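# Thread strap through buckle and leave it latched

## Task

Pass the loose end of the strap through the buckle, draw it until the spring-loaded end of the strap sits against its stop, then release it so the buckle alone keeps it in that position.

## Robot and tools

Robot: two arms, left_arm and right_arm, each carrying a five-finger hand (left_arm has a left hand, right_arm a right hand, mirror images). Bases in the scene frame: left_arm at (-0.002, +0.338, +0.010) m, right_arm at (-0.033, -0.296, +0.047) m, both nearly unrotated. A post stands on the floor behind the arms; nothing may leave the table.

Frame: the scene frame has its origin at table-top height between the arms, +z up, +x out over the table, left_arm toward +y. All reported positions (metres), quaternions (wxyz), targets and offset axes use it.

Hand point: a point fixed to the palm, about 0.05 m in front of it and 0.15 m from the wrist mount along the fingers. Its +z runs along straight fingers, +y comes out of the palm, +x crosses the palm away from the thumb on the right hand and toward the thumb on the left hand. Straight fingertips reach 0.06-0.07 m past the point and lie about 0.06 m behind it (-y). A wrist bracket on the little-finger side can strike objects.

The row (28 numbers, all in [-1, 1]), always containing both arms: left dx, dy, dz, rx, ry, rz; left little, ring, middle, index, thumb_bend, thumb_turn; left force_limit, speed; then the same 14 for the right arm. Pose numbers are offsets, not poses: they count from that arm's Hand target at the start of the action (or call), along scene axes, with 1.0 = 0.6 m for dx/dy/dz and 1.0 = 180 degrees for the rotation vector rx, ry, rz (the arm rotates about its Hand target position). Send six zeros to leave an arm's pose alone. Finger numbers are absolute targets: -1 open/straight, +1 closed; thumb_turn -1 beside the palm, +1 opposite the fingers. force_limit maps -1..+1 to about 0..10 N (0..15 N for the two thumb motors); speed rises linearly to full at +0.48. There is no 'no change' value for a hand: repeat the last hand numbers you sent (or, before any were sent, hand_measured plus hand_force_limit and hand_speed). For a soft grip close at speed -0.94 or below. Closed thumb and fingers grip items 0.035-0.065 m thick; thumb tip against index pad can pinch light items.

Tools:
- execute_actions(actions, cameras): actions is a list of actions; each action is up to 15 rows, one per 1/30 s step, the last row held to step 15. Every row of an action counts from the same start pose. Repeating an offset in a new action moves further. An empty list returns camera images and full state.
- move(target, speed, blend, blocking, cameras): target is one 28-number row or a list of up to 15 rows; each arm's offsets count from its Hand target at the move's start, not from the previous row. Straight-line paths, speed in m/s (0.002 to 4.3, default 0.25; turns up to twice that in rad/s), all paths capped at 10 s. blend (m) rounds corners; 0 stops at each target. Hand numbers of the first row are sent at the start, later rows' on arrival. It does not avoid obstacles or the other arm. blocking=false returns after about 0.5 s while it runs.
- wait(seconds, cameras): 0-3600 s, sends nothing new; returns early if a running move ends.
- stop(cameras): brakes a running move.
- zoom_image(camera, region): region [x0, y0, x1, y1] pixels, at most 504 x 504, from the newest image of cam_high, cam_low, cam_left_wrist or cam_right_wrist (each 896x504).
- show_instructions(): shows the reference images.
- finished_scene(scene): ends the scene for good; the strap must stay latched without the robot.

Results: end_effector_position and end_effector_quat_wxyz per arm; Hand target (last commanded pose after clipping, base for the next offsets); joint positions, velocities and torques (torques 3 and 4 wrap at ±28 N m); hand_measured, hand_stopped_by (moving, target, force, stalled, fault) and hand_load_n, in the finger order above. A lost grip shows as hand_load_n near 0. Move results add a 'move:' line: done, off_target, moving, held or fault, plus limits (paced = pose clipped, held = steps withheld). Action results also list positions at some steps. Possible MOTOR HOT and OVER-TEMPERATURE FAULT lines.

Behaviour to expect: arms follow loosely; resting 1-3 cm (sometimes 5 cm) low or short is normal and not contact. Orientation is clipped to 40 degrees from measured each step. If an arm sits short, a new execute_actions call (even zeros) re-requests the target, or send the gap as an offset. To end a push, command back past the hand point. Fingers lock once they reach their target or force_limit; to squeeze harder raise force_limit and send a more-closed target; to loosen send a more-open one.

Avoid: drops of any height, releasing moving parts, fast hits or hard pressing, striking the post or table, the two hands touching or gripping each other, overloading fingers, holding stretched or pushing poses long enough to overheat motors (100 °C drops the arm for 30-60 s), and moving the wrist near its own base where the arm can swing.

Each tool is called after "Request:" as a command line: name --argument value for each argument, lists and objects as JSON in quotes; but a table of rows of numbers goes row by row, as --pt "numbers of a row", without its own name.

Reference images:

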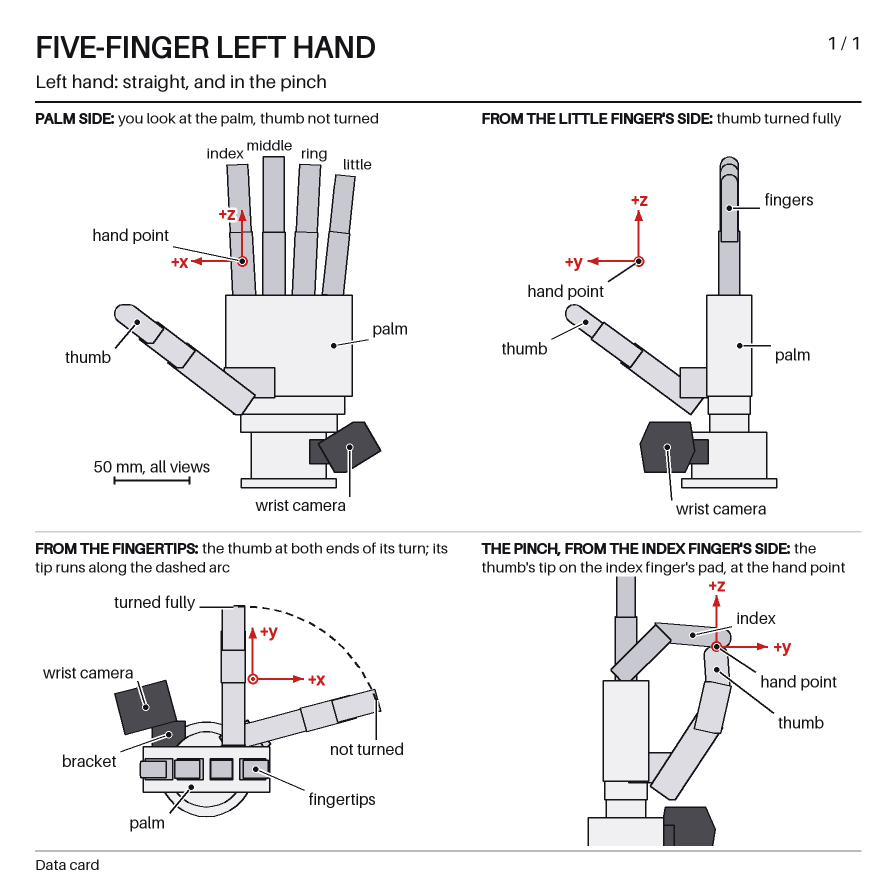

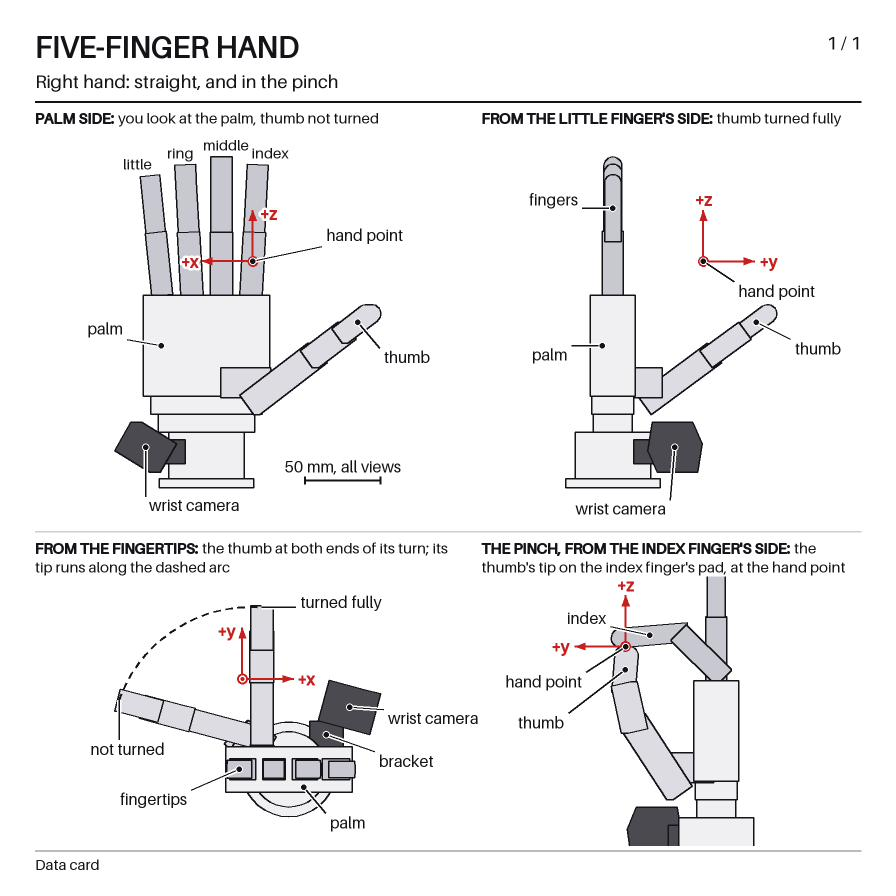

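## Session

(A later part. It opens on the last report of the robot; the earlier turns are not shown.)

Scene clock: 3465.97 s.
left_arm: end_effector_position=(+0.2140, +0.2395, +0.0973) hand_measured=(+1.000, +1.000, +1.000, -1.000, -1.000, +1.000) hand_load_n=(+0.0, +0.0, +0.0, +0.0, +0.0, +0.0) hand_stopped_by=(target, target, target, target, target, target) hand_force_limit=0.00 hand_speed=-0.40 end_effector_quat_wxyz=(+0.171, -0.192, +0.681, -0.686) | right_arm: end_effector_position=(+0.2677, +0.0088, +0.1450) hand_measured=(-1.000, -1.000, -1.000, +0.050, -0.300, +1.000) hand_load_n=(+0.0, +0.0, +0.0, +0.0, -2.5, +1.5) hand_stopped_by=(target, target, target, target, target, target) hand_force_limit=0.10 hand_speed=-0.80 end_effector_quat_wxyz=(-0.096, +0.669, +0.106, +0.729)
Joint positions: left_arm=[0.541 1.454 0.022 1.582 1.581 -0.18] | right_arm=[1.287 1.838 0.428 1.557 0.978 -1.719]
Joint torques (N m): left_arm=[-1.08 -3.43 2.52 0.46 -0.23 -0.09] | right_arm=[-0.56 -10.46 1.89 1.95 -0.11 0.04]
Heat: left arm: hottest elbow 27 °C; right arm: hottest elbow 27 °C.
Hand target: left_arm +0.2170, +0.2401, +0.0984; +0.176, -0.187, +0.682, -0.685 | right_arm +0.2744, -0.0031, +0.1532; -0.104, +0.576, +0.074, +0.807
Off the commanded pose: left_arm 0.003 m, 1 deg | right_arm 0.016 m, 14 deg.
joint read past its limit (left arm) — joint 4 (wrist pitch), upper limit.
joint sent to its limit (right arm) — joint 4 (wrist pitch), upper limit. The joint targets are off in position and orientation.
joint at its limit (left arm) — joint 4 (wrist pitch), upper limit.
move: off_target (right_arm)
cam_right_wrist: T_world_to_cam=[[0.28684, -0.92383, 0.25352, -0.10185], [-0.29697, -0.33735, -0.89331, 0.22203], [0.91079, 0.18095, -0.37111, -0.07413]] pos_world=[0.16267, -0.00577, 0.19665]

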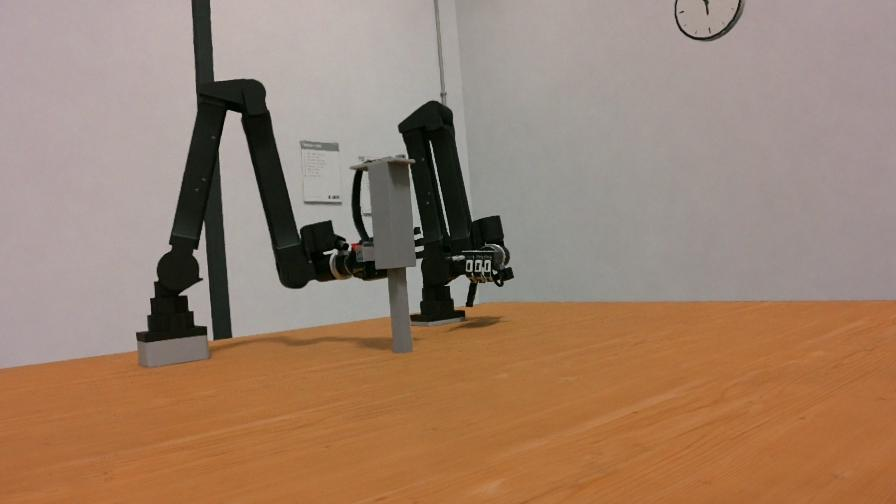

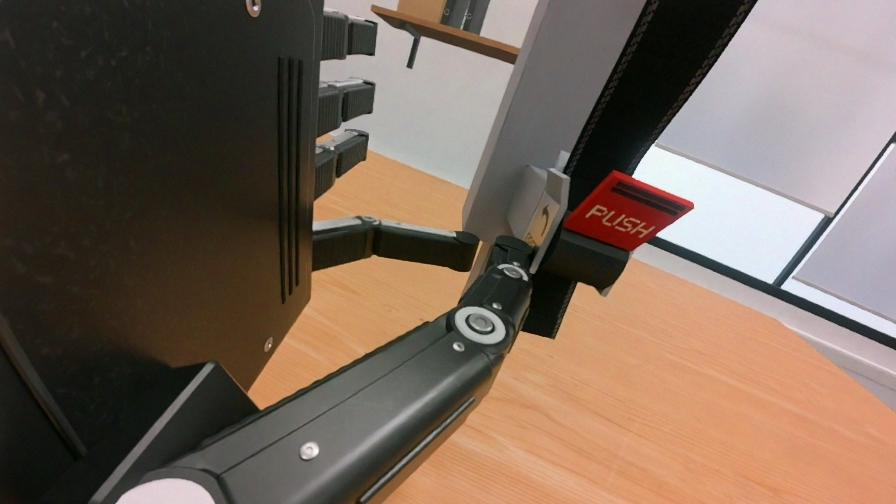

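Request:
zoom_image --camera "cam_right_wrist" --region '[440, 150, 640, 350]'

Request:
zoom_image --camera "cam_low" --region '[340, 225, 400, 285]'

Scaled by 2.520.

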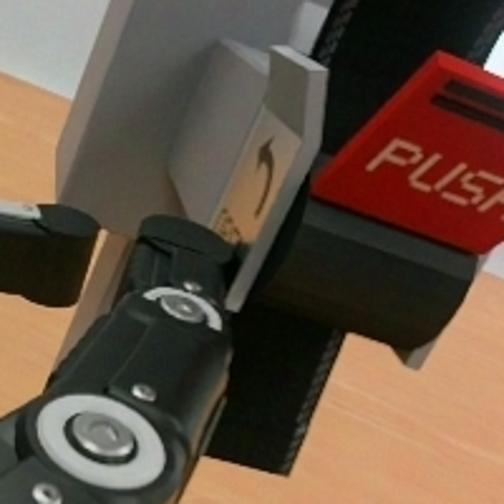

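Scaled by 8.400.

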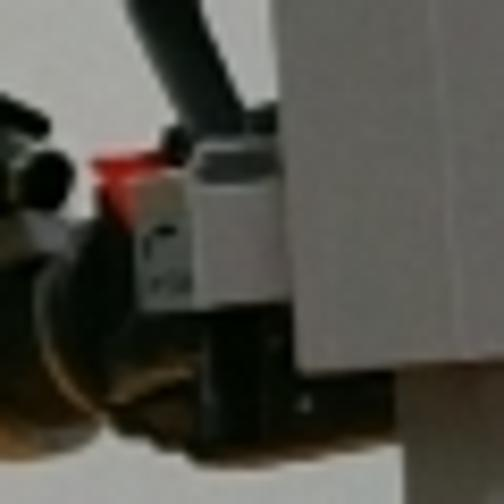

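Request:
move --target '[0,0,0,0,0,0,1,1,1,-1,-1,1,0,-0.4,0,0,-0.029,0,0,0,-1,-1,-1,0.05,-0.3,1,0.1,-0.8]' --speed 0.04 --cameras '["cam_right_wrist"]'

Request:
zoom_image --camera "cam_right_wrist" --region '[440, 150, 640, 350]'

Scene clock: 3481.60 s.
left_arm: end_effector_position=(+0.2140, +0.2395, +0.0973) hand_measured=(+1.000, +1.000, +1.000, -1.000, -1.000, +1.000) hand_load_n=(+0.0, +0.0, +0.0, +0.0, +0.0, +0.0) hand_stopped_by=(target, target, target, target, target, target) hand_force_limit=0.00 hand_speed=-0.40 end_effector_quat_wxyz=(+0.171, -0.192, +0.681, -0.686) | right_arm: end_effector_position=(+0.2680, +0.0086, +0.1420) hand_measured=(-1.000, -1.000, -1.000, +0.050, -0.300, +1.000) hand_load_n=(+0.0, +0.0, +0.0, -0.5, -1.5, -1.0) hand_stopped_by=(target, target, target, target, target, target) hand_force_limit=0.10 hand_speed=-0.80 end_effector_quat_wxyz=(-0.099, +0.671, +0.103, +0.728)
Joint positions: left_arm=[0.541 1.454 0.022 1.582 1.581 -0.18] | right_arm=[1.286 1.844 0.428 1.557 0.978 -1.706]
Joint torques (N m): left_arm=[-0.97 -3.55 2.51 0.47 -0.22 -0.08] | right_arm=[-0.44 -7.77 2.1 1.95 0.13 0.15]
Heat: left arm: hottest elbow 27 °C; right arm: hottest elbow 26 °C.
Hand target: left_arm +0.2170, +0.2401, +0.0984; +0.176, -0.187, +0.682, -0.685 | right_arm +0.2744, -0.0031, +0.1358; -0.104, +0.576, +0.074, +0.807
Off the commanded pose: left_arm 0.003 m, 1 deg | right_arm 0.015 m, 15 deg.
joint read past its limit (left arm) — joint 4 (wrist pitch), upper limit.
joint sent to its limit (right arm) — joint 4 (wrist pitch), upper limit. The joint targets are off in position and orientation.
joint at its limit (left arm) — joint 4 (wrist pitch), upper limit.
move: off_target (right_arm)
cam_right_wrist: T_world_to_cam=[[0.28785, -0.92577, 0.24512, -0.10051], [-0.30216, -0.33068, -0.89406, 0.22076], [0.90876, 0.18329, -0.37492, -0.07454]] pos_world=[0.16338, -0.00639, 0.19406]

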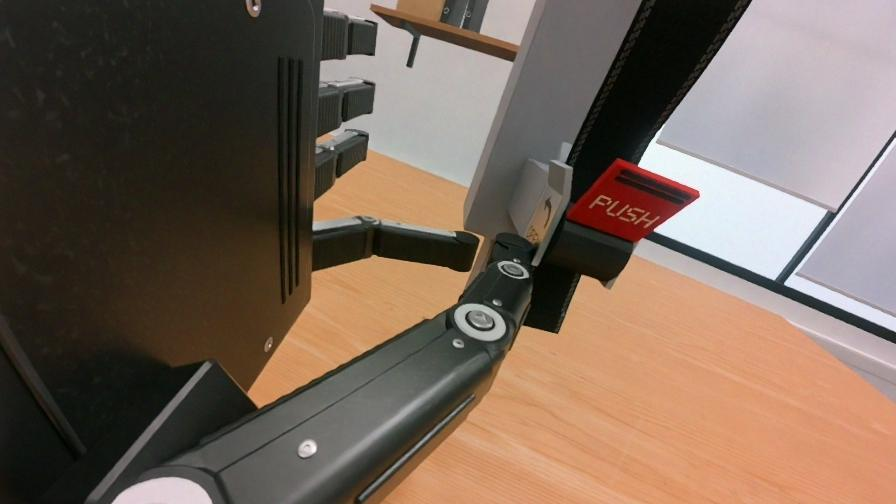

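Scaled by 2.520.

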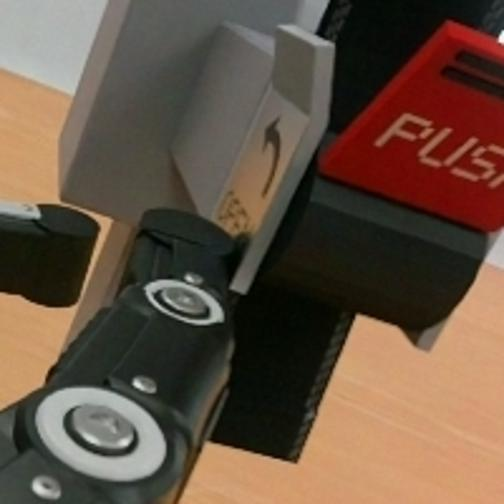

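Request:
move --target '[0,0,0,0,0,0,1,1,1,-1,-1,1,0,-0.4,-0.004,0.03,-0.008,0,0,0,-1,-1,-1,0.05,-0.3,1,0.1,-0.8]' --speed 0.04 --cameras '["cam_right_wrist"]'

Scene clock: 3487.43 s.
left_arm: end_effector_position=(+0.2140, +0.2395, +0.0973) hand_measured=(+1.000, +1.000, +1.000, -1.000, -1.000, +1.000) hand_load_n=(+0.0, +0.0, +0.0, +0.0, +0.0, +0.0) hand_stopped_by=(target, target, target, target, target, target) hand_force_limit=0.00 hand_speed=-0.40 end_effector_quat_wxyz=(+0.171, -0.192, +0.681, -0.686) | right_arm: end_effector_position=(+0.2699, +0.0052, +0.1297) hand_measured=(-1.000, -1.000, -1.000, +0.050, -0.300, +1.000) hand_load_n=(+0.0, +0.0, +0.0, +0.0, +0.0, +0.0) hand_stopped_by=(target, target, target, target, target, target) hand_force_limit=0.10 hand_speed=-0.80 end_effector_quat_wxyz=(-0.082, +0.678, +0.095, +0.724)
Joint positions: left_arm=[0.541 1.454 0.022 1.582 1.581 -0.18] | right_arm=[1.282 1.883 0.444 1.557 1.012 -1.696]
Joint torques (N m): left_arm=[-1.08 -3.43 2.5 0.44 -0.23 -0.09] | right_arm=[1.44 -8.18 4.29 1.94 0.08 0.08]
Heat: left arm: hottest elbow 27 °C; right arm: hottest elbow 26 °C.
Hand target: left_arm +0.2170, +0.2401, +0.0984; +0.176, -0.187, +0.682, -0.685 | right_arm +0.2720, +0.0149, +0.1310; -0.104, +0.576, +0.074, +0.807
Off the commanded pose: left_arm 0.003 m, 1 deg | right_arm 0.010 m, 15 deg.
joint read past its limit (left arm) — joint 4 (wrist pitch), upper limit.
joint sent to its limit (right arm) — joint 4 (wrist pitch), upper limit. The joint targets are off in position and orientation.
joint at its limit (left arm) — joint 4 (wrist pitch), upper limit.
move: off_target (right_arm)
cam_right_wrist: T_world_to_cam=[[0.25783, -0.93263, 0.25244, -0.09401], [-0.32597, -0.32992, -0.88594, 0.21463], [0.90954, 0.14614, -0.38908, -0.07836]] pos_world=[0.16547, -0.00541, 0.18339]

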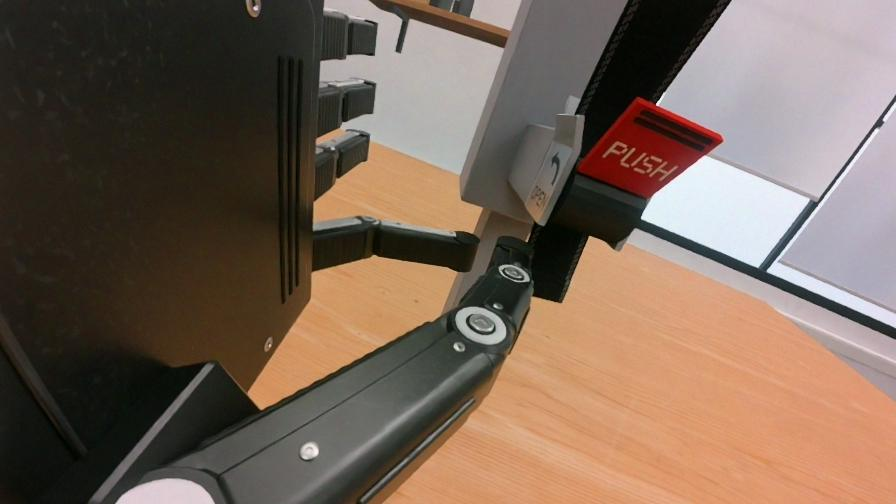

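Request:
move --target '[0,0,0,0,0,0,1,1,1,-1,-1,1,0,-0.4,0.014,-0.06,0.017,0,0,0,-1,-1,-1,0.05,-0.3,1,0.1,-0.8]' --speed 0.04 --cameras '["cam_low","cam_right_wrist"]'

Request:
zoom_image --camera "cam_right_wrist" --region '[440, 150, 640, 350]'

Scene clock: 3496.97 s.
left_arm: end_effector_position=(+0.2140, +0.2395, +0.0973) hand_measured=(+1.000, +1.000, +1.000, -1.000, -1.000, +1.000) hand_load_n=(+0.0, +0.0, +0.0, +0.0, +0.0, +0.0) hand_stopped_by=(target, target, target, target, target, target) hand_force_limit=0.00 hand_speed=-0.40 end_effector_quat_wxyz=(+0.171, -0.192, +0.681, -0.686) | right_arm: end_effector_position=(+0.2772, -0.0177, +0.1344) hand_measured=(-1.000, -1.000, -1.000, +0.050, -0.300, +1.000) hand_load_n=(+0.0, +0.0, +0.0, +0.0, +0.0, +0.5) hand_stopped_by=(target, target, target, target, target, target) hand_force_limit=0.10 hand_speed=-0.80 end_effector_quat_wxyz=(-0.081, +0.679, +0.095, +0.723)
Joint positions: left_arm=[0.541 1.454 0.022 1.582 1.581 -0.18] | right_arm=[1.238 1.843 0.39 1.557 0.971 -1.684]
Joint torques (N m): left_arm=[-1.08 -3.55 2.47 0.44 -0.23 -0.08] | right_arm=[-0.03 -9.88 1.88 1.98 -0.38 0.11]
Heat: left arm: hottest elbow 27 °C; right arm: hottest elbow 26 °C.
Hand target: left_arm +0.2170, +0.2401, +0.0984; +0.176, -0.187, +0.682, -0.685 | right_arm +0.2804, -0.0211, +0.1412; -0.104, +0.576, +0.074, +0.807
Off the commanded pose: left_arm 0.003 m, 1 deg | right_arm 0.008 m, 16 deg.
joint read past its limit (left arm) — joint 4 (wrist pitch), upper limit.
joint sent to its limit (right arm) — joint 4 (wrist pitch), upper limit. The joint targets are off in position and orientation.
joint at its limit (left arm) — joint 4 (wrist pitch), upper limit.
move: off_target (right_arm)
cam_right_wrist: T_world_to_cam=[[0.25622, -0.93263, 0.25409, -0.11819], [-0.32959, -0.3314, -0.88405, 0.21428], [0.90869, 0.14277, -0.3923, -0.0792]] pos_world=[0.17288, -0.0279, 0.18839]

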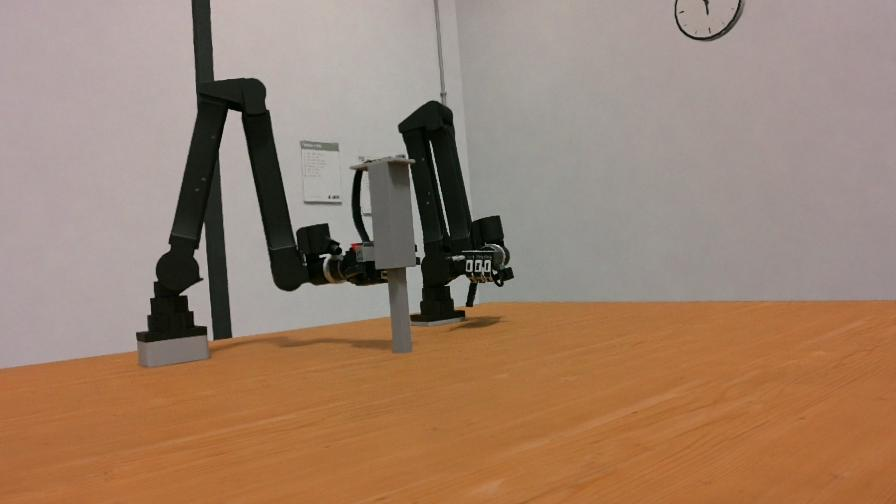

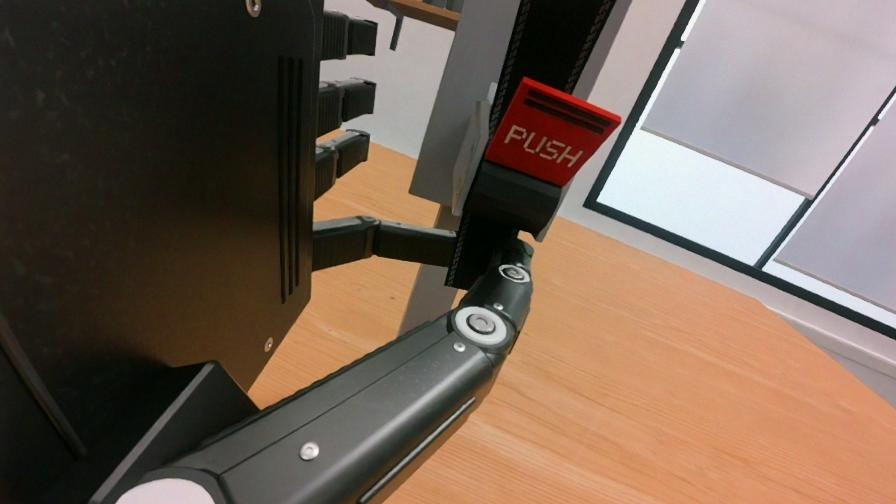

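Scaled by 2.520.

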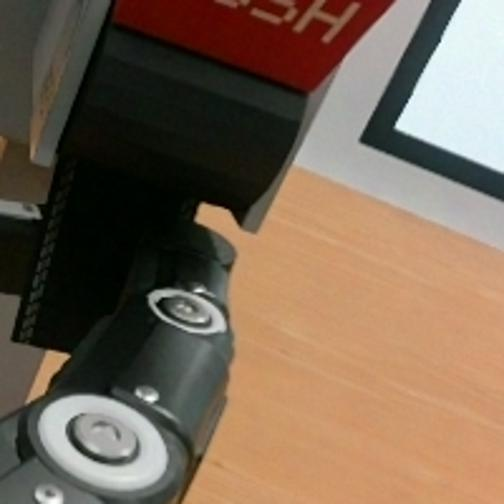

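Request:
move --target '[0,0,0,0,0,0,1,1,1,-1,-1,1,0,-0.4,0.008,-0.035,0.009,0,0,0,-1,-1,-1,0.05,-0.3,1,0.1,-0.8]' --speed 0.04 --cameras '["cam_low","cam_right_wrist"]'

Request:
zoom_image --camera "cam_right_wrist" --region '[400, 150, 600, 350]'

Scene clock: 3507.70 s.
left_arm: end_effector_position=(+0.2140, +0.2395, +0.0973) hand_measured=(+1.000, +1.000, +1.000, -1.000, -1.000, +1.000) hand_load_n=(+0.0, +0.0, +0.0, +0.0, +0.0, +0.0) hand_stopped_by=(target, target, target, target, target, target) hand_force_limit=0.00 hand_speed=-0.40 end_effector_quat_wxyz=(+0.171, -0.192, +0.681, -0.686) | right_arm: end_effector_position=(+0.2812, -0.0371, +0.1396) hand_measured=(-1.000, -1.000, -1.000, +0.050, -0.300, +1.000) hand_load_n=(+0.0, +0.0, +0.0, +0.0, +0.0, +0.0) hand_stopped_by=(target, target, target, target, target, target) hand_force_limit=0.10 hand_speed=-0.80 end_effector_quat_wxyz=(-0.083, +0.680, +0.095, +0.722)
Joint positions: left_arm=[0.541 1.454 0.022 1.582 1.581 -0.18] | right_arm=[1.201 1.801 0.341 1.557 0.931 -1.672]
Joint torques (N m): left_arm=[-1.14 -3.55 2.51 0.44 -0.23 -0.08] | right_arm=[0.03 -9.35 1.84 2 -0.38 0.11]
Heat: left arm: hottest elbow 27 °C; right arm: hottest elbow 26 °C.
Hand target: left_arm +0.2170, +0.2401, +0.0984; +0.176, -0.187, +0.682, -0.685 | right_arm +0.2852, -0.0421, +0.1466; -0.104, +0.576, +0.074, +0.807
Off the commanded pose: left_arm 0.003 m, 1 deg | right_arm 0.009 m, 16 deg.
joint read past its limit (left arm) — joint 4 (wrist pitch), upper limit.
joint sent to its limit (right arm) — joint 4 (wrist pitch), upper limit. The joint targets are off in position and orientation.
joint at its limit (left arm) — joint 4 (wrist pitch), upper limit.
move: off_target (right_arm)
cam_right_wrist: T_world_to_cam=[[0.26012, -0.93252, 0.2505, -0.1392], [-0.33024, -0.3297, -0.88444, 0.21412], [0.90734, 0.14734, -0.39372, -0.07733]] pos_world=[0.17708, -0.04781, 0.19379]

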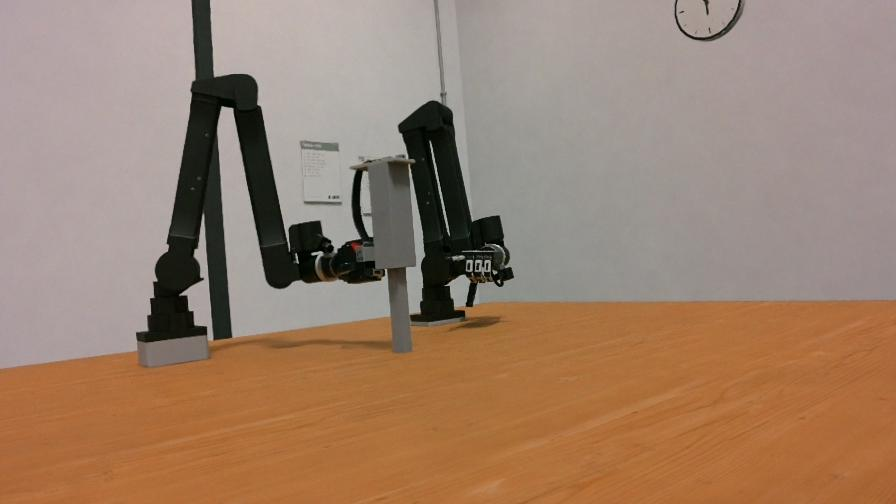

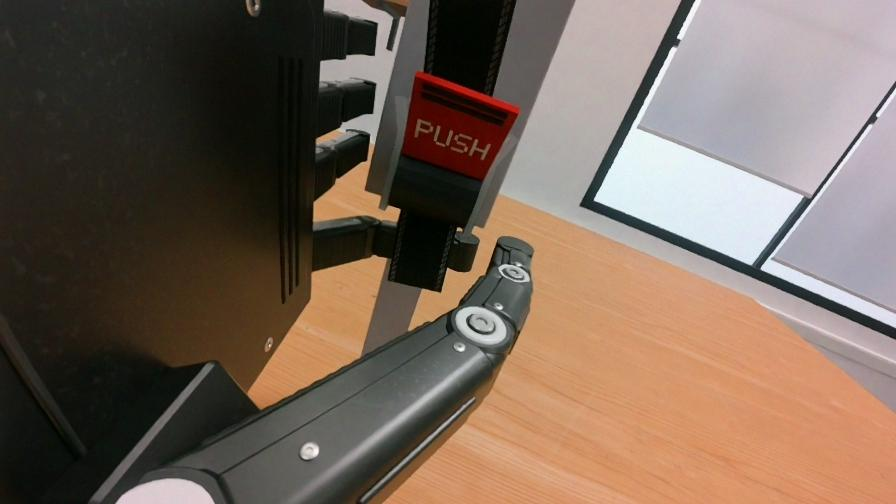

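Scaled by 2.520.

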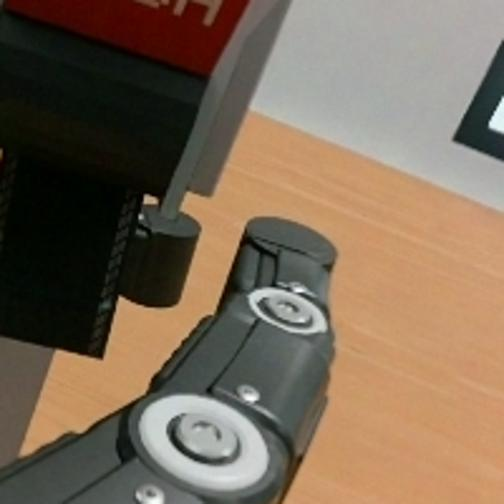

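Request:
move --target '[0,0,0,0,0,0,1,1,1,-1,-1,1,0,-0.4,0,0,0,0,0,0,-1,-1,-1,0.05,0.15,1,0.1,-0.8]' --speed 0.04 --cameras '["cam_right_wrist"]'

Request:
zoom_image --camera "cam_right_wrist" --region '[350, 150, 550, 350]'

Scene clock: 3516.70 s.
left_arm: end_effector_position=(+0.2140, +0.2395, +0.0973) hand_measured=(+1.000, +1.000, +1.000, -1.000, -1.000, +1.000) hand_load_n=(+0.0, +0.0, +0.0, +0.0, +0.0, +0.0) hand_stopped_by=(target, target, target, target, target, target) hand_force_limit=0.00 hand_speed=-0.40 end_effector_quat_wxyz=(+0.171, -0.192, +0.681, -0.686) | right_arm: end_effector_position=(+0.2845, -0.0418, +0.1396) hand_measured=(-1.000, -1.000, -1.000, +0.050, +0.148, +1.000) hand_load_n=(+0.0, +0.0, +0.0, +0.0, +2.0, +1.0) hand_stopped_by=(target, target, target, target, target, target) hand_force_limit=0.10 hand_speed=-0.80 end_effector_quat_wxyz=(-0.080, +0.681, +0.088, +0.723)
Joint positions: left_arm=[0.541 1.454 0.022 1.582 1.581 -0.18] | right_arm=[1.187 1.8 0.339 1.557 0.931 -1.667]
Joint torques (N m): left_arm=[-1.14 -3.49 2.51 0.47 -0.22 -0.08] | right_arm=[0.38 -9.17 1.98 2.02 -0.36 0.08]
Heat: left arm: hottest elbow 27 °C; right arm: hottest elbow 26 °C.
Hand target: left_arm +0.2170, +0.2401, +0.0984; +0.176, -0.187, +0.682, -0.685 | right_arm +0.2852, -0.0421, +0.1466; -0.104, +0.576, +0.074, +0.807
Off the commanded pose: left_arm 0.003 m, 1 deg | right_arm 0.007 m, 16 deg.
joint read past its limit (left arm) — joint 4 (wrist pitch), upper limit.
joint sent to its limit (right arm) — joint 4 (wrist pitch), upper limit. The joint targets are off in position and orientation.
joint at its limit (left arm) — joint 4 (wrist pitch), upper limit.
move: done
cam_right_wrist: T_world_to_cam=[[0.24775, -0.93707, 0.24601, -0.14053], [-0.33563, -0.32122, -0.88553, 0.21564], [0.90883, 0.13682, -0.39409, -0.08053]] pos_world=[0.18038, -0.0514, 0.19379]

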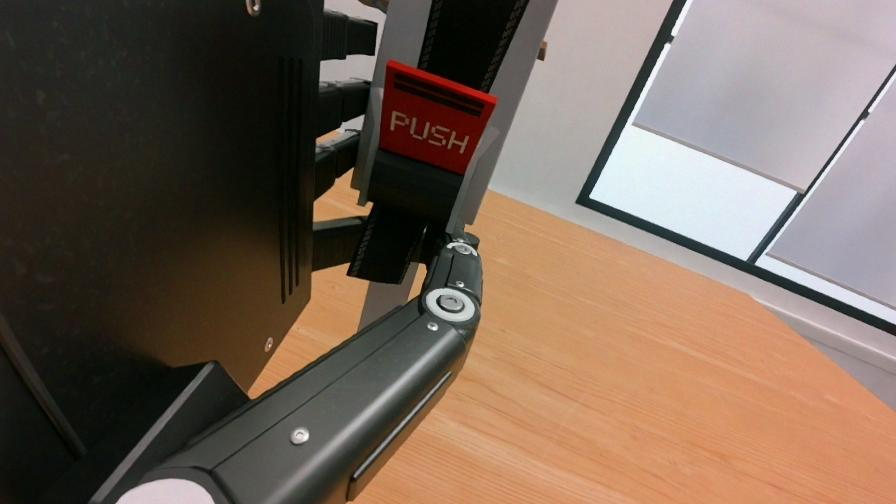

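Scaled by 2.520.

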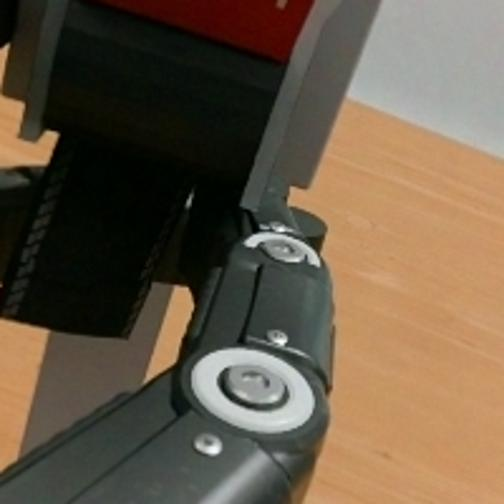

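Request:
move --pt "0 0 0 0 0 0 1 1 1 -1 -1 1 0 -0.4 0 0 0 0 0 0 -1 -1 -1 0.05 -0.3 1 0.1 -0.8" --speed 0.04 --cameras '["cam_right_wrist","cam_low"]'

Scene clock: 3538.27 s.
left_arm: end_effector_position=(+0.2140, +0.2395, +0.0973) hand_measured=(+1.000, +1.000, +1.000, -1.000, -1.000, +1.000) hand_load_n=(+0.0, +0.0, +0.0, +0.0, +0.0, +0.0) hand_stopped_by=(target, target, target, target, target, target) hand_force_limit=0.00 hand_speed=-0.40 end_effector_quat_wxyz=(+0.171, -0.192, +0.681, -0.686) | right_arm: end_effector_position=(+0.2845, -0.0418, +0.1396) hand_measured=(-1.000, -1.000, -1.000, +0.050, -0.300, +1.000) hand_load_n=(+0.0, +0.0, +0.0, +0.0, +0.0, +0.0) hand_stopped_by=(target, target, target, target, target, target) hand_force_limit=0.10 hand_speed=-0.80 end_effector_quat_wxyz=(-0.080, +0.681, +0.088, +0.723)
Joint positions: left_arm=[0.541 1.454 0.022 1.582 1.581 -0.18] | right_arm=[1.187 1.8 0.339 1.557 0.931 -1.667]
Joint torques (N m): left_arm=[-1.14 -3.49 2.51 0.44 -0.22 -0.09] | right_arm=[0.38 -9.23 1.98 2 -0.36 0.08]
Heat: left arm: hottest elbow 27 °C; right arm: hottest elbow 26 °C.
Hand target: left_arm +0.2170, +0.2401, +0.0984; +0.176, -0.187, +0.682, -0.685 | right_arm +0.2852, -0.0421, +0.1466; -0.104, +0.576, +0.074, +0.807
Off the commanded pose: left_arm 0.003 m, 1 deg | right_arm 0.007 m, 16 deg.
joint read past its limit (left arm) — joint 4 (wrist pitch), upper limit.
joint sent to its limit (right arm) — joint 4 (wrist pitch), upper limit. The joint targets are off in position and orientation.
joint at its limit (left arm) — joint 4 (wrist pitch), upper limit.
move: done
cam_right_wrist: T_world_to_cam=[[0.24775, -0.93707, 0.24601, -0.14053], [-0.33563, -0.32122, -0.88553, 0.21564], [0.90883, 0.13682, -0.39409, -0.08053]] pos_world=[0.18038, -0.0514, 0.19379]
Images, in order (width x height): cam_low 896x504, cam_right_wrist 896x504.

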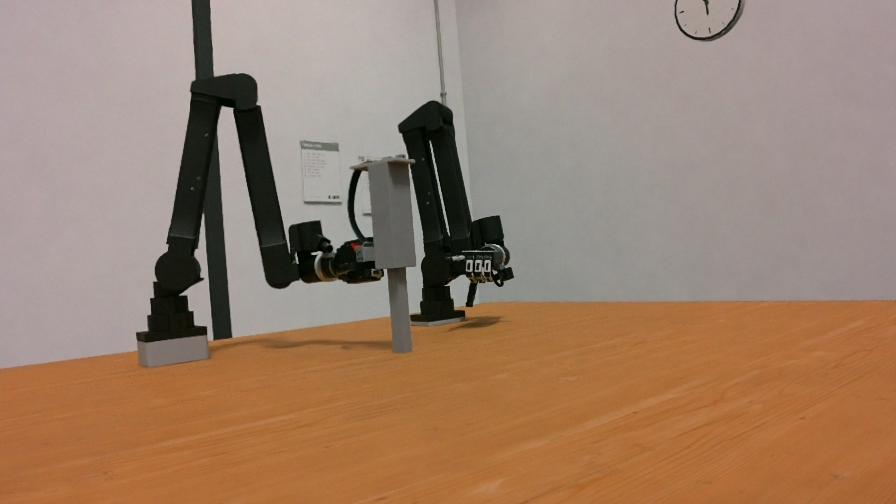

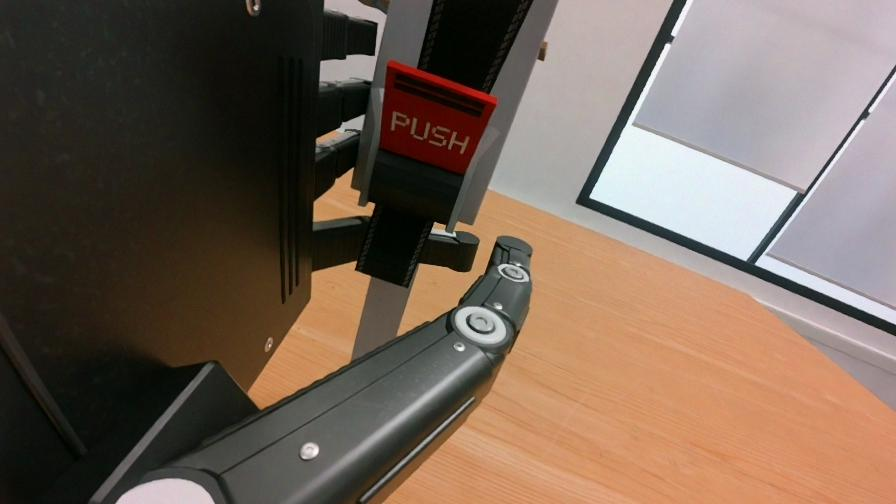

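Request:
move --pt "0 0 0 0 0 0 1 1 1 -1 -1 1 0 -0.4 -0.0083 0.0267 0 0 0 0 -1 -1 -1 0.05 -0.3 1 0.1 -0.8" --speed 0.04 --cameras '["cam_right_wrist"]'

Request:
zoom_image --camera "cam_right_wrist" --region '[350, 150, 550, 350]'

Scene clock: 3547.63 s.
left_arm: end_effector_position=(+0.2140, +0.2395, +0.0973) hand_measured=(+1.000, +1.000, +1.000, -1.000, -1.000, +1.000) hand_load_n=(+0.0, +0.0, +0.0, +0.0, +0.5, +0.0) hand_stopped_by=(target, target, target, target, target, target) hand_force_limit=0.00 hand_speed=-0.40 end_effector_quat_wxyz=(+0.171, -0.192, +0.681, -0.686) | right_arm: end_effector_position=(+0.2811, -0.0420, +0.1392) hand_measured=(-1.000, -1.000, -1.000, +0.050, -0.300, +1.000) hand_load_n=(+0.0, +0.0, +0.0, +0.0, +0.0, +0.0) hand_stopped_by=(target, target, target, target, target, target) hand_force_limit=0.10 hand_speed=-0.80 end_effector_quat_wxyz=(-0.077, +0.682, +0.085, +0.722)
Joint positions: left_arm=[0.541 1.454 0.022 1.582 1.581 -0.18] | right_arm=[1.2 1.8 0.339 1.557 0.951 -1.667]
Joint torques (N m): left_arm=[-1.08 -3.55 2.52 0.46 -0.23 -0.08] | right_arm=[2.26 -7.82 4.34 2 0.1 -0.04]
Heat: left arm: hottest elbow 27 °C; right arm: hottest elbow 26 °C.
Hand target: left_arm +0.2170, +0.2401, +0.0984; +0.176, -0.187, +0.682, -0.685 | right_arm +0.2802, -0.0261, +0.1466; -0.104, +0.576, +0.074, +0.807
Off the commanded pose: left_arm 0.003 m, 1 deg | right_arm 0.018 m, 16 deg.
joint read past its limit (left arm) — joint 4 (wrist pitch), upper limit.
joint sent to its limit (right arm) — joint 4 (wrist pitch), upper limit. The joint targets are off in position and orientation.
joint at its limit (left arm) — joint 4 (wrist pitch), upper limit.
move: off_target (right_arm)
cam_right_wrist: T_world_to_cam=[[0.24103, -0.9391, 0.24493, -0.1378], [-0.33966, -0.31804, -0.88514, 0.21541], [0.90914, 0.13015, -0.39564, -0.07765]] pos_world=[0.17697, -0.05079, 0.1937]

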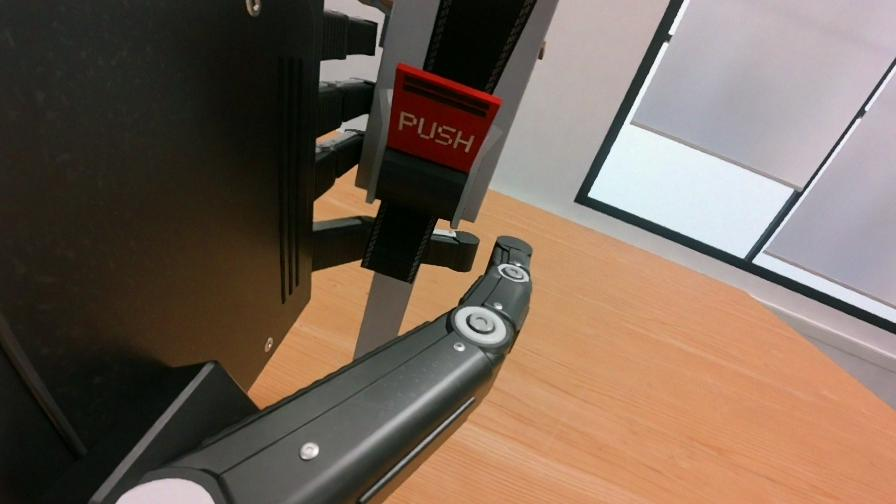

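Scaled by 2.520.

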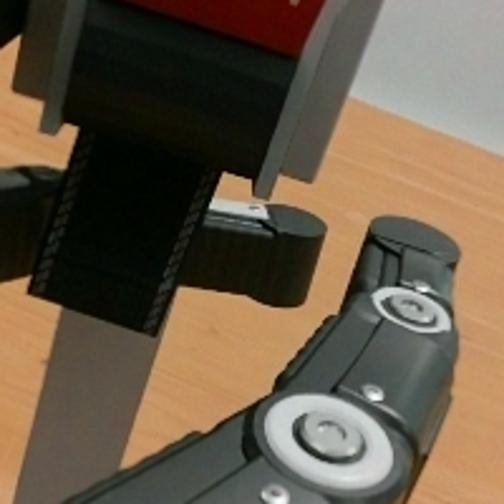

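Request:
move --pt "0 0 0 0 0 0 1 1 1 -1 -1 1 0 -0.4 0.003 0.0133 0 0 0 0 -1 -1 -1 0.05 -0.3 1 0.1 -0.8" --speed 0.04 --cameras '["cam_right_wrist"]'

Request:
zoom_image --camera "cam_right_wrist" --region '[350, 150, 550, 350]'

Scene clock: 3554.73 s.
left_arm: end_effector_position=(+0.2140, +0.2395, +0.0973) hand_measured=(+1.000, +1.000, +1.000, -1.000, -1.000, +1.000) hand_load_n=(+0.0, +0.0, +0.0, +0.0, +0.0, +0.0) hand_stopped_by=(target, target, target, target, target, target) hand_force_limit=0.00 hand_speed=-0.40 end_effector_quat_wxyz=(+0.171, -0.192, +0.681, -0.686) | right_arm: end_effector_position=(+0.2837, -0.0331, +0.1429) hand_measured=(-1.000, -1.000, -1.000, +0.050, -0.300, +1.000) hand_load_n=(+0.0, +0.0, +0.0, +0.0, +0.0, +0.0) hand_stopped_by=(target, target, target, target, target, target) hand_force_limit=0.10 hand_speed=-0.80 end_effector_quat_wxyz=(-0.084, +0.678, +0.079, +0.726)
Joint positions: left_arm=[0.541 1.454 0.022 1.582 1.581 -0.18] | right_arm=[1.203 1.801 0.362 1.557 0.952 -1.667]
Joint torques (N m): left_arm=[-1.03 -3.55 2.51 0.44 -0.23 -0.08] | right_arm=[2.26 -7.3 4.36 1.98 0.08 -0.1]
Heat: left arm: hottest elbow 27 °C; right arm: hottest elbow 26 °C.
Hand target: left_arm +0.2170, +0.2401, +0.0984; +0.176, -0.187, +0.682, -0.685 | right_arm +0.2820, -0.0181, +0.1466; -0.104, +0.576, +0.074, +0.807
Off the commanded pose: left_arm 0.003 m, 1 deg | right_arm 0.016 m, 15 deg.
joint read past its limit (left arm) — joint 4 (wrist pitch), upper limit.
joint sent to its limit (right arm) — joint 4 (wrist pitch), upper limit. The joint targets are off in position and orientation.
joint at its limit (left arm) — joint 4 (wrist pitch), upper limit.
move: off_target (right_arm)
cam_right_wrist: T_world_to_cam=[[0.24062, -0.94345, 0.22806, -0.12853], [-0.33212, -0.30081, -0.89399, 0.22196], [0.91203, 0.13936, -0.38572, -0.08159]] pos_world=[0.17906, -0.04313, 0.19627]

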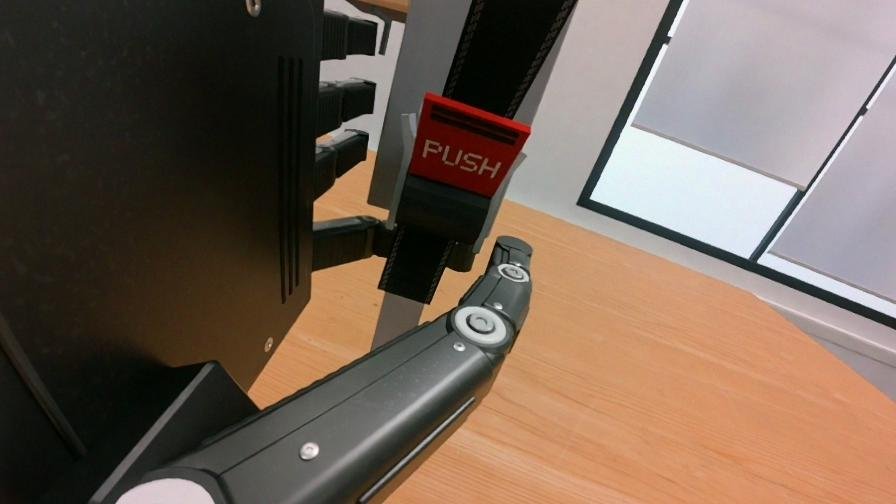

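Scaled by 2.520.

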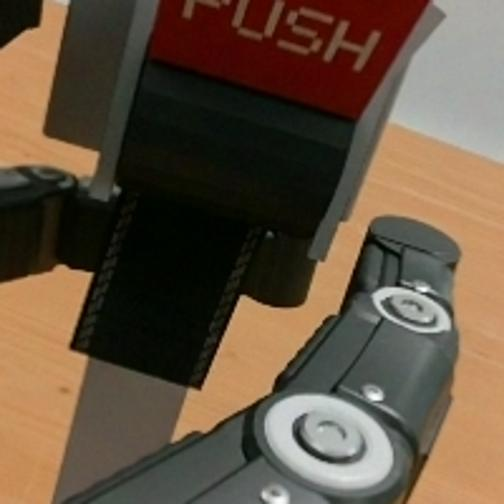

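Request:
move --pt "0 0 0 0 0 0 1 1 1 -1 -1 1 0 -0.4 -0.0117 0.0 -0.012 0 0 0 -1 -1 -1 0.05 -0.3 1 0.1 -0.8" --speed 0.04 --cameras '["cam_right_wrist"]'

Request:
zoom_image --camera "cam_right_wrist" --region '[350, 150, 550, 350]'

Scene clock: 3568.63 s.
left_arm: end_effector_position=(+0.2140, +0.2395, +0.0973) hand_measured=(+1.000, +1.000, +1.000, -1.000, -1.000, +1.000) hand_load_n=(-0.5, +0.0, +0.0, +0.0, +0.0, +0.0) hand_stopped_by=(target, target, target, target, target, target) hand_force_limit=0.00 hand_speed=-0.40 end_effector_quat_wxyz=(+0.171, -0.192, +0.681, -0.686) | right_arm: end_effector_position=(+0.2774, -0.0315, +0.1372) hand_measured=(-1.000, -1.000, -1.000, +0.050, -0.300, +1.000) hand_load_n=(+0.0, +0.0, +0.0, +0.0, +0.0, +0.0) hand_stopped_by=(target, target, target, target, target, target) hand_force_limit=0.10 hand_speed=-0.80 end_effector_quat_wxyz=(-0.080, +0.681, +0.083, +0.723)
Joint positions: left_arm=[0.541 1.454 0.022 1.582 1.581 -0.18] | right_arm=[1.224 1.817 0.362 1.557 0.975 -1.667]
Joint torques (N m): left_arm=[-1.14 -3.43 2.51 0.46 -0.23 -0.08] | right_arm=[2.32 -7.36 3.92 1.98 0.1 0.02]
Heat: left arm: hottest elbow 27 °C; right arm: hottest elbow 26 °C.
Hand target: left_arm +0.2170, +0.2401, +0.0984; +0.176, -0.187, +0.682, -0.685 | right_arm +0.2750, -0.0181, +0.1394; -0.104, +0.576, +0.074, +0.807
Off the commanded pose: left_arm 0.003 m, 1 deg | right_arm 0.014 m, 16 deg.
joint read past its limit (left arm) — joint 4 (wrist pitch), upper limit.
joint sent to its limit (right arm) — joint 4 (wrist pitch), upper limit. The joint targets are off in position and orientation.
joint at its limit (left arm) — joint 4 (wrist pitch), upper limit.
move: off_target (right_arm)
cam_right_wrist: T_world_to_cam=[[0.24121, -0.94065, 0.23874, -0.12582], [-0.33964, -0.31227, -0.8872, 0.21612], [0.9091, 0.13292, -0.39481, -0.07647]] pos_world=[0.17327, -0.0407, 0.19159]

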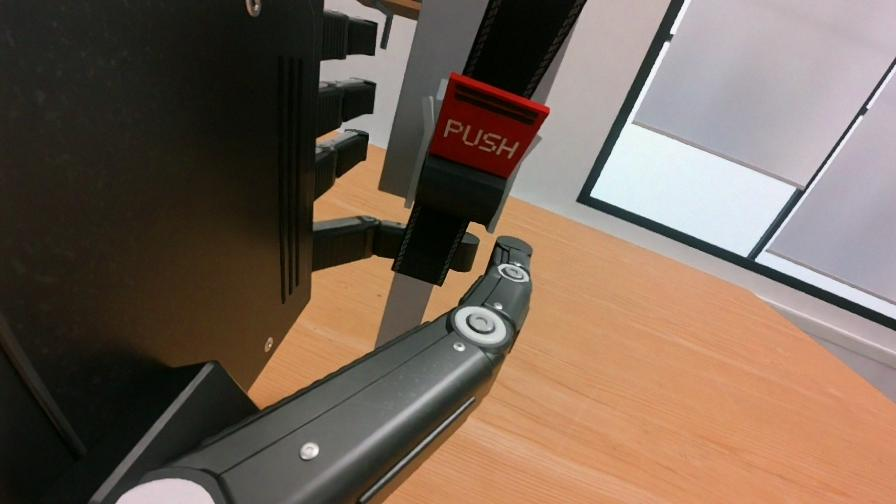

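Scaled by 2.520.

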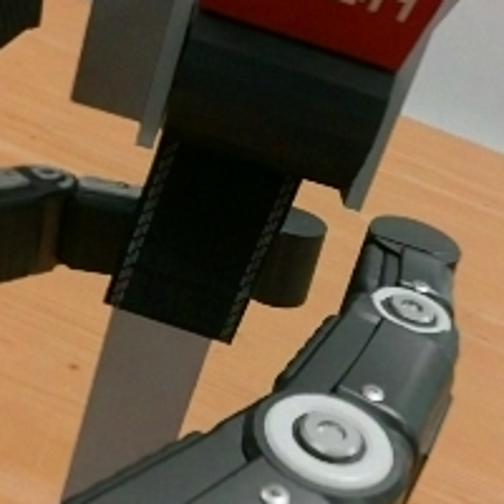

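Request:
move --pt "0 0 0 0 0 0 1 1 1 -1 -1 1 0 -0.4 0 0 0 0 0 0 -1 -1 -1 0.05 -0.05 1 0.1 -0.8" --speed 0.04 --cameras '["cam_right_wrist"]'

Request:
zoom_image --camera "cam_right_wrist" --region '[350, 150, 550, 350]'

Scene clock: 3574.27 s.
left_arm: end_effector_position=(+0.2140, +0.2395, +0.0973) hand_measured=(+1.000, +1.000, +1.000, -1.000, -1.000, +1.000) hand_load_n=(+0.0, +0.0, +0.0, +0.0, +0.0, +0.0) hand_stopped_by=(target, target, target, target, target, target) hand_force_limit=0.00 hand_speed=-0.40 end_effector_quat_wxyz=(+0.171, -0.192, +0.681, -0.686) | right_arm: end_effector_position=(+0.2774, -0.0318, +0.1372) hand_measured=(-1.000, -1.000, -1.000, +0.050, -0.050, +1.000) hand_load_n=(+0.0, +0.0, +0.0, +0.0, +0.0, +0.0) hand_stopped_by=(target, target, target, target, target, target) hand_force_limit=0.10 hand_speed=-0.80 end_effector_quat_wxyz=(-0.079, +0.682, +0.083, +0.723)
Joint positions: left_arm=[0.541 1.454 0.022 1.582 1.581 -0.18] | right_arm=[1.224 1.817 0.362 1.557 0.977 -1.667]
Joint torques (N m): left_arm=[-1.08 -3.49 2.51 0.46 -0.23 -0.09] | right_arm=[2.26 -7.3 3.92 1.98 0.09 0.02]
Heat: left arm: hottest elbow 27 °C; right arm: hottest elbow 26 °C.
Hand target: left_arm +0.2170, +0.2401, +0.0984; +0.176, -0.187, +0.682, -0.685 | right_arm +0.2750, -0.0181, +0.1394; -0.104, +0.576, +0.074, +0.807
Off the commanded pose: left_arm 0.003 m, 1 deg | right_arm 0.014 m, 16 deg.
joint read past its limit (left arm) — joint 4 (wrist pitch), upper limit.
joint sent to its limit (right arm) — joint 4 (wrist pitch), upper limit. The joint targets are off in position and orientation.
joint at its limit (left arm) — joint 4 (wrist pitch), upper limit.
move: done
cam_right_wrist: T_world_to_cam=[[0.23976, -0.94103, 0.23869, -0.12574], [-0.34022, -0.31171, -0.88718, 0.21614], [0.90927, 0.1315, -0.39489, -0.07642]] pos_world=[0.17317, -0.0409, 0.19159]

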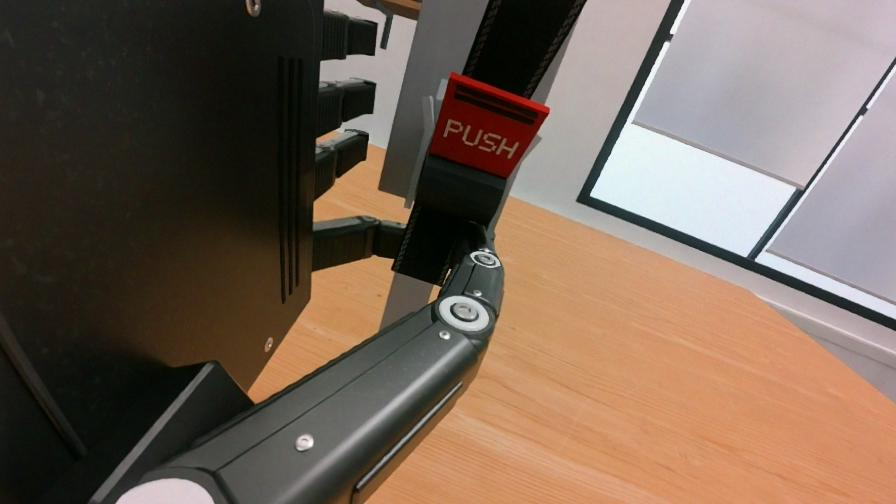

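Scaled by 2.520.

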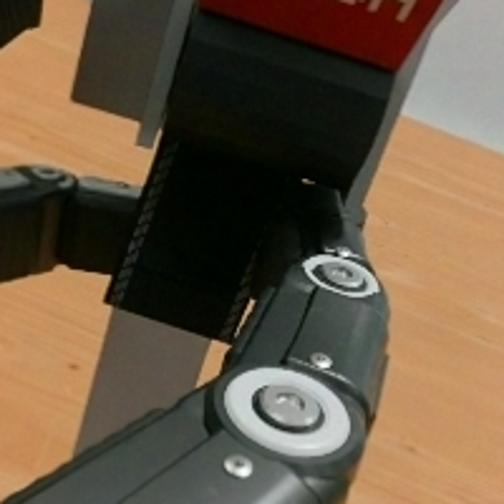

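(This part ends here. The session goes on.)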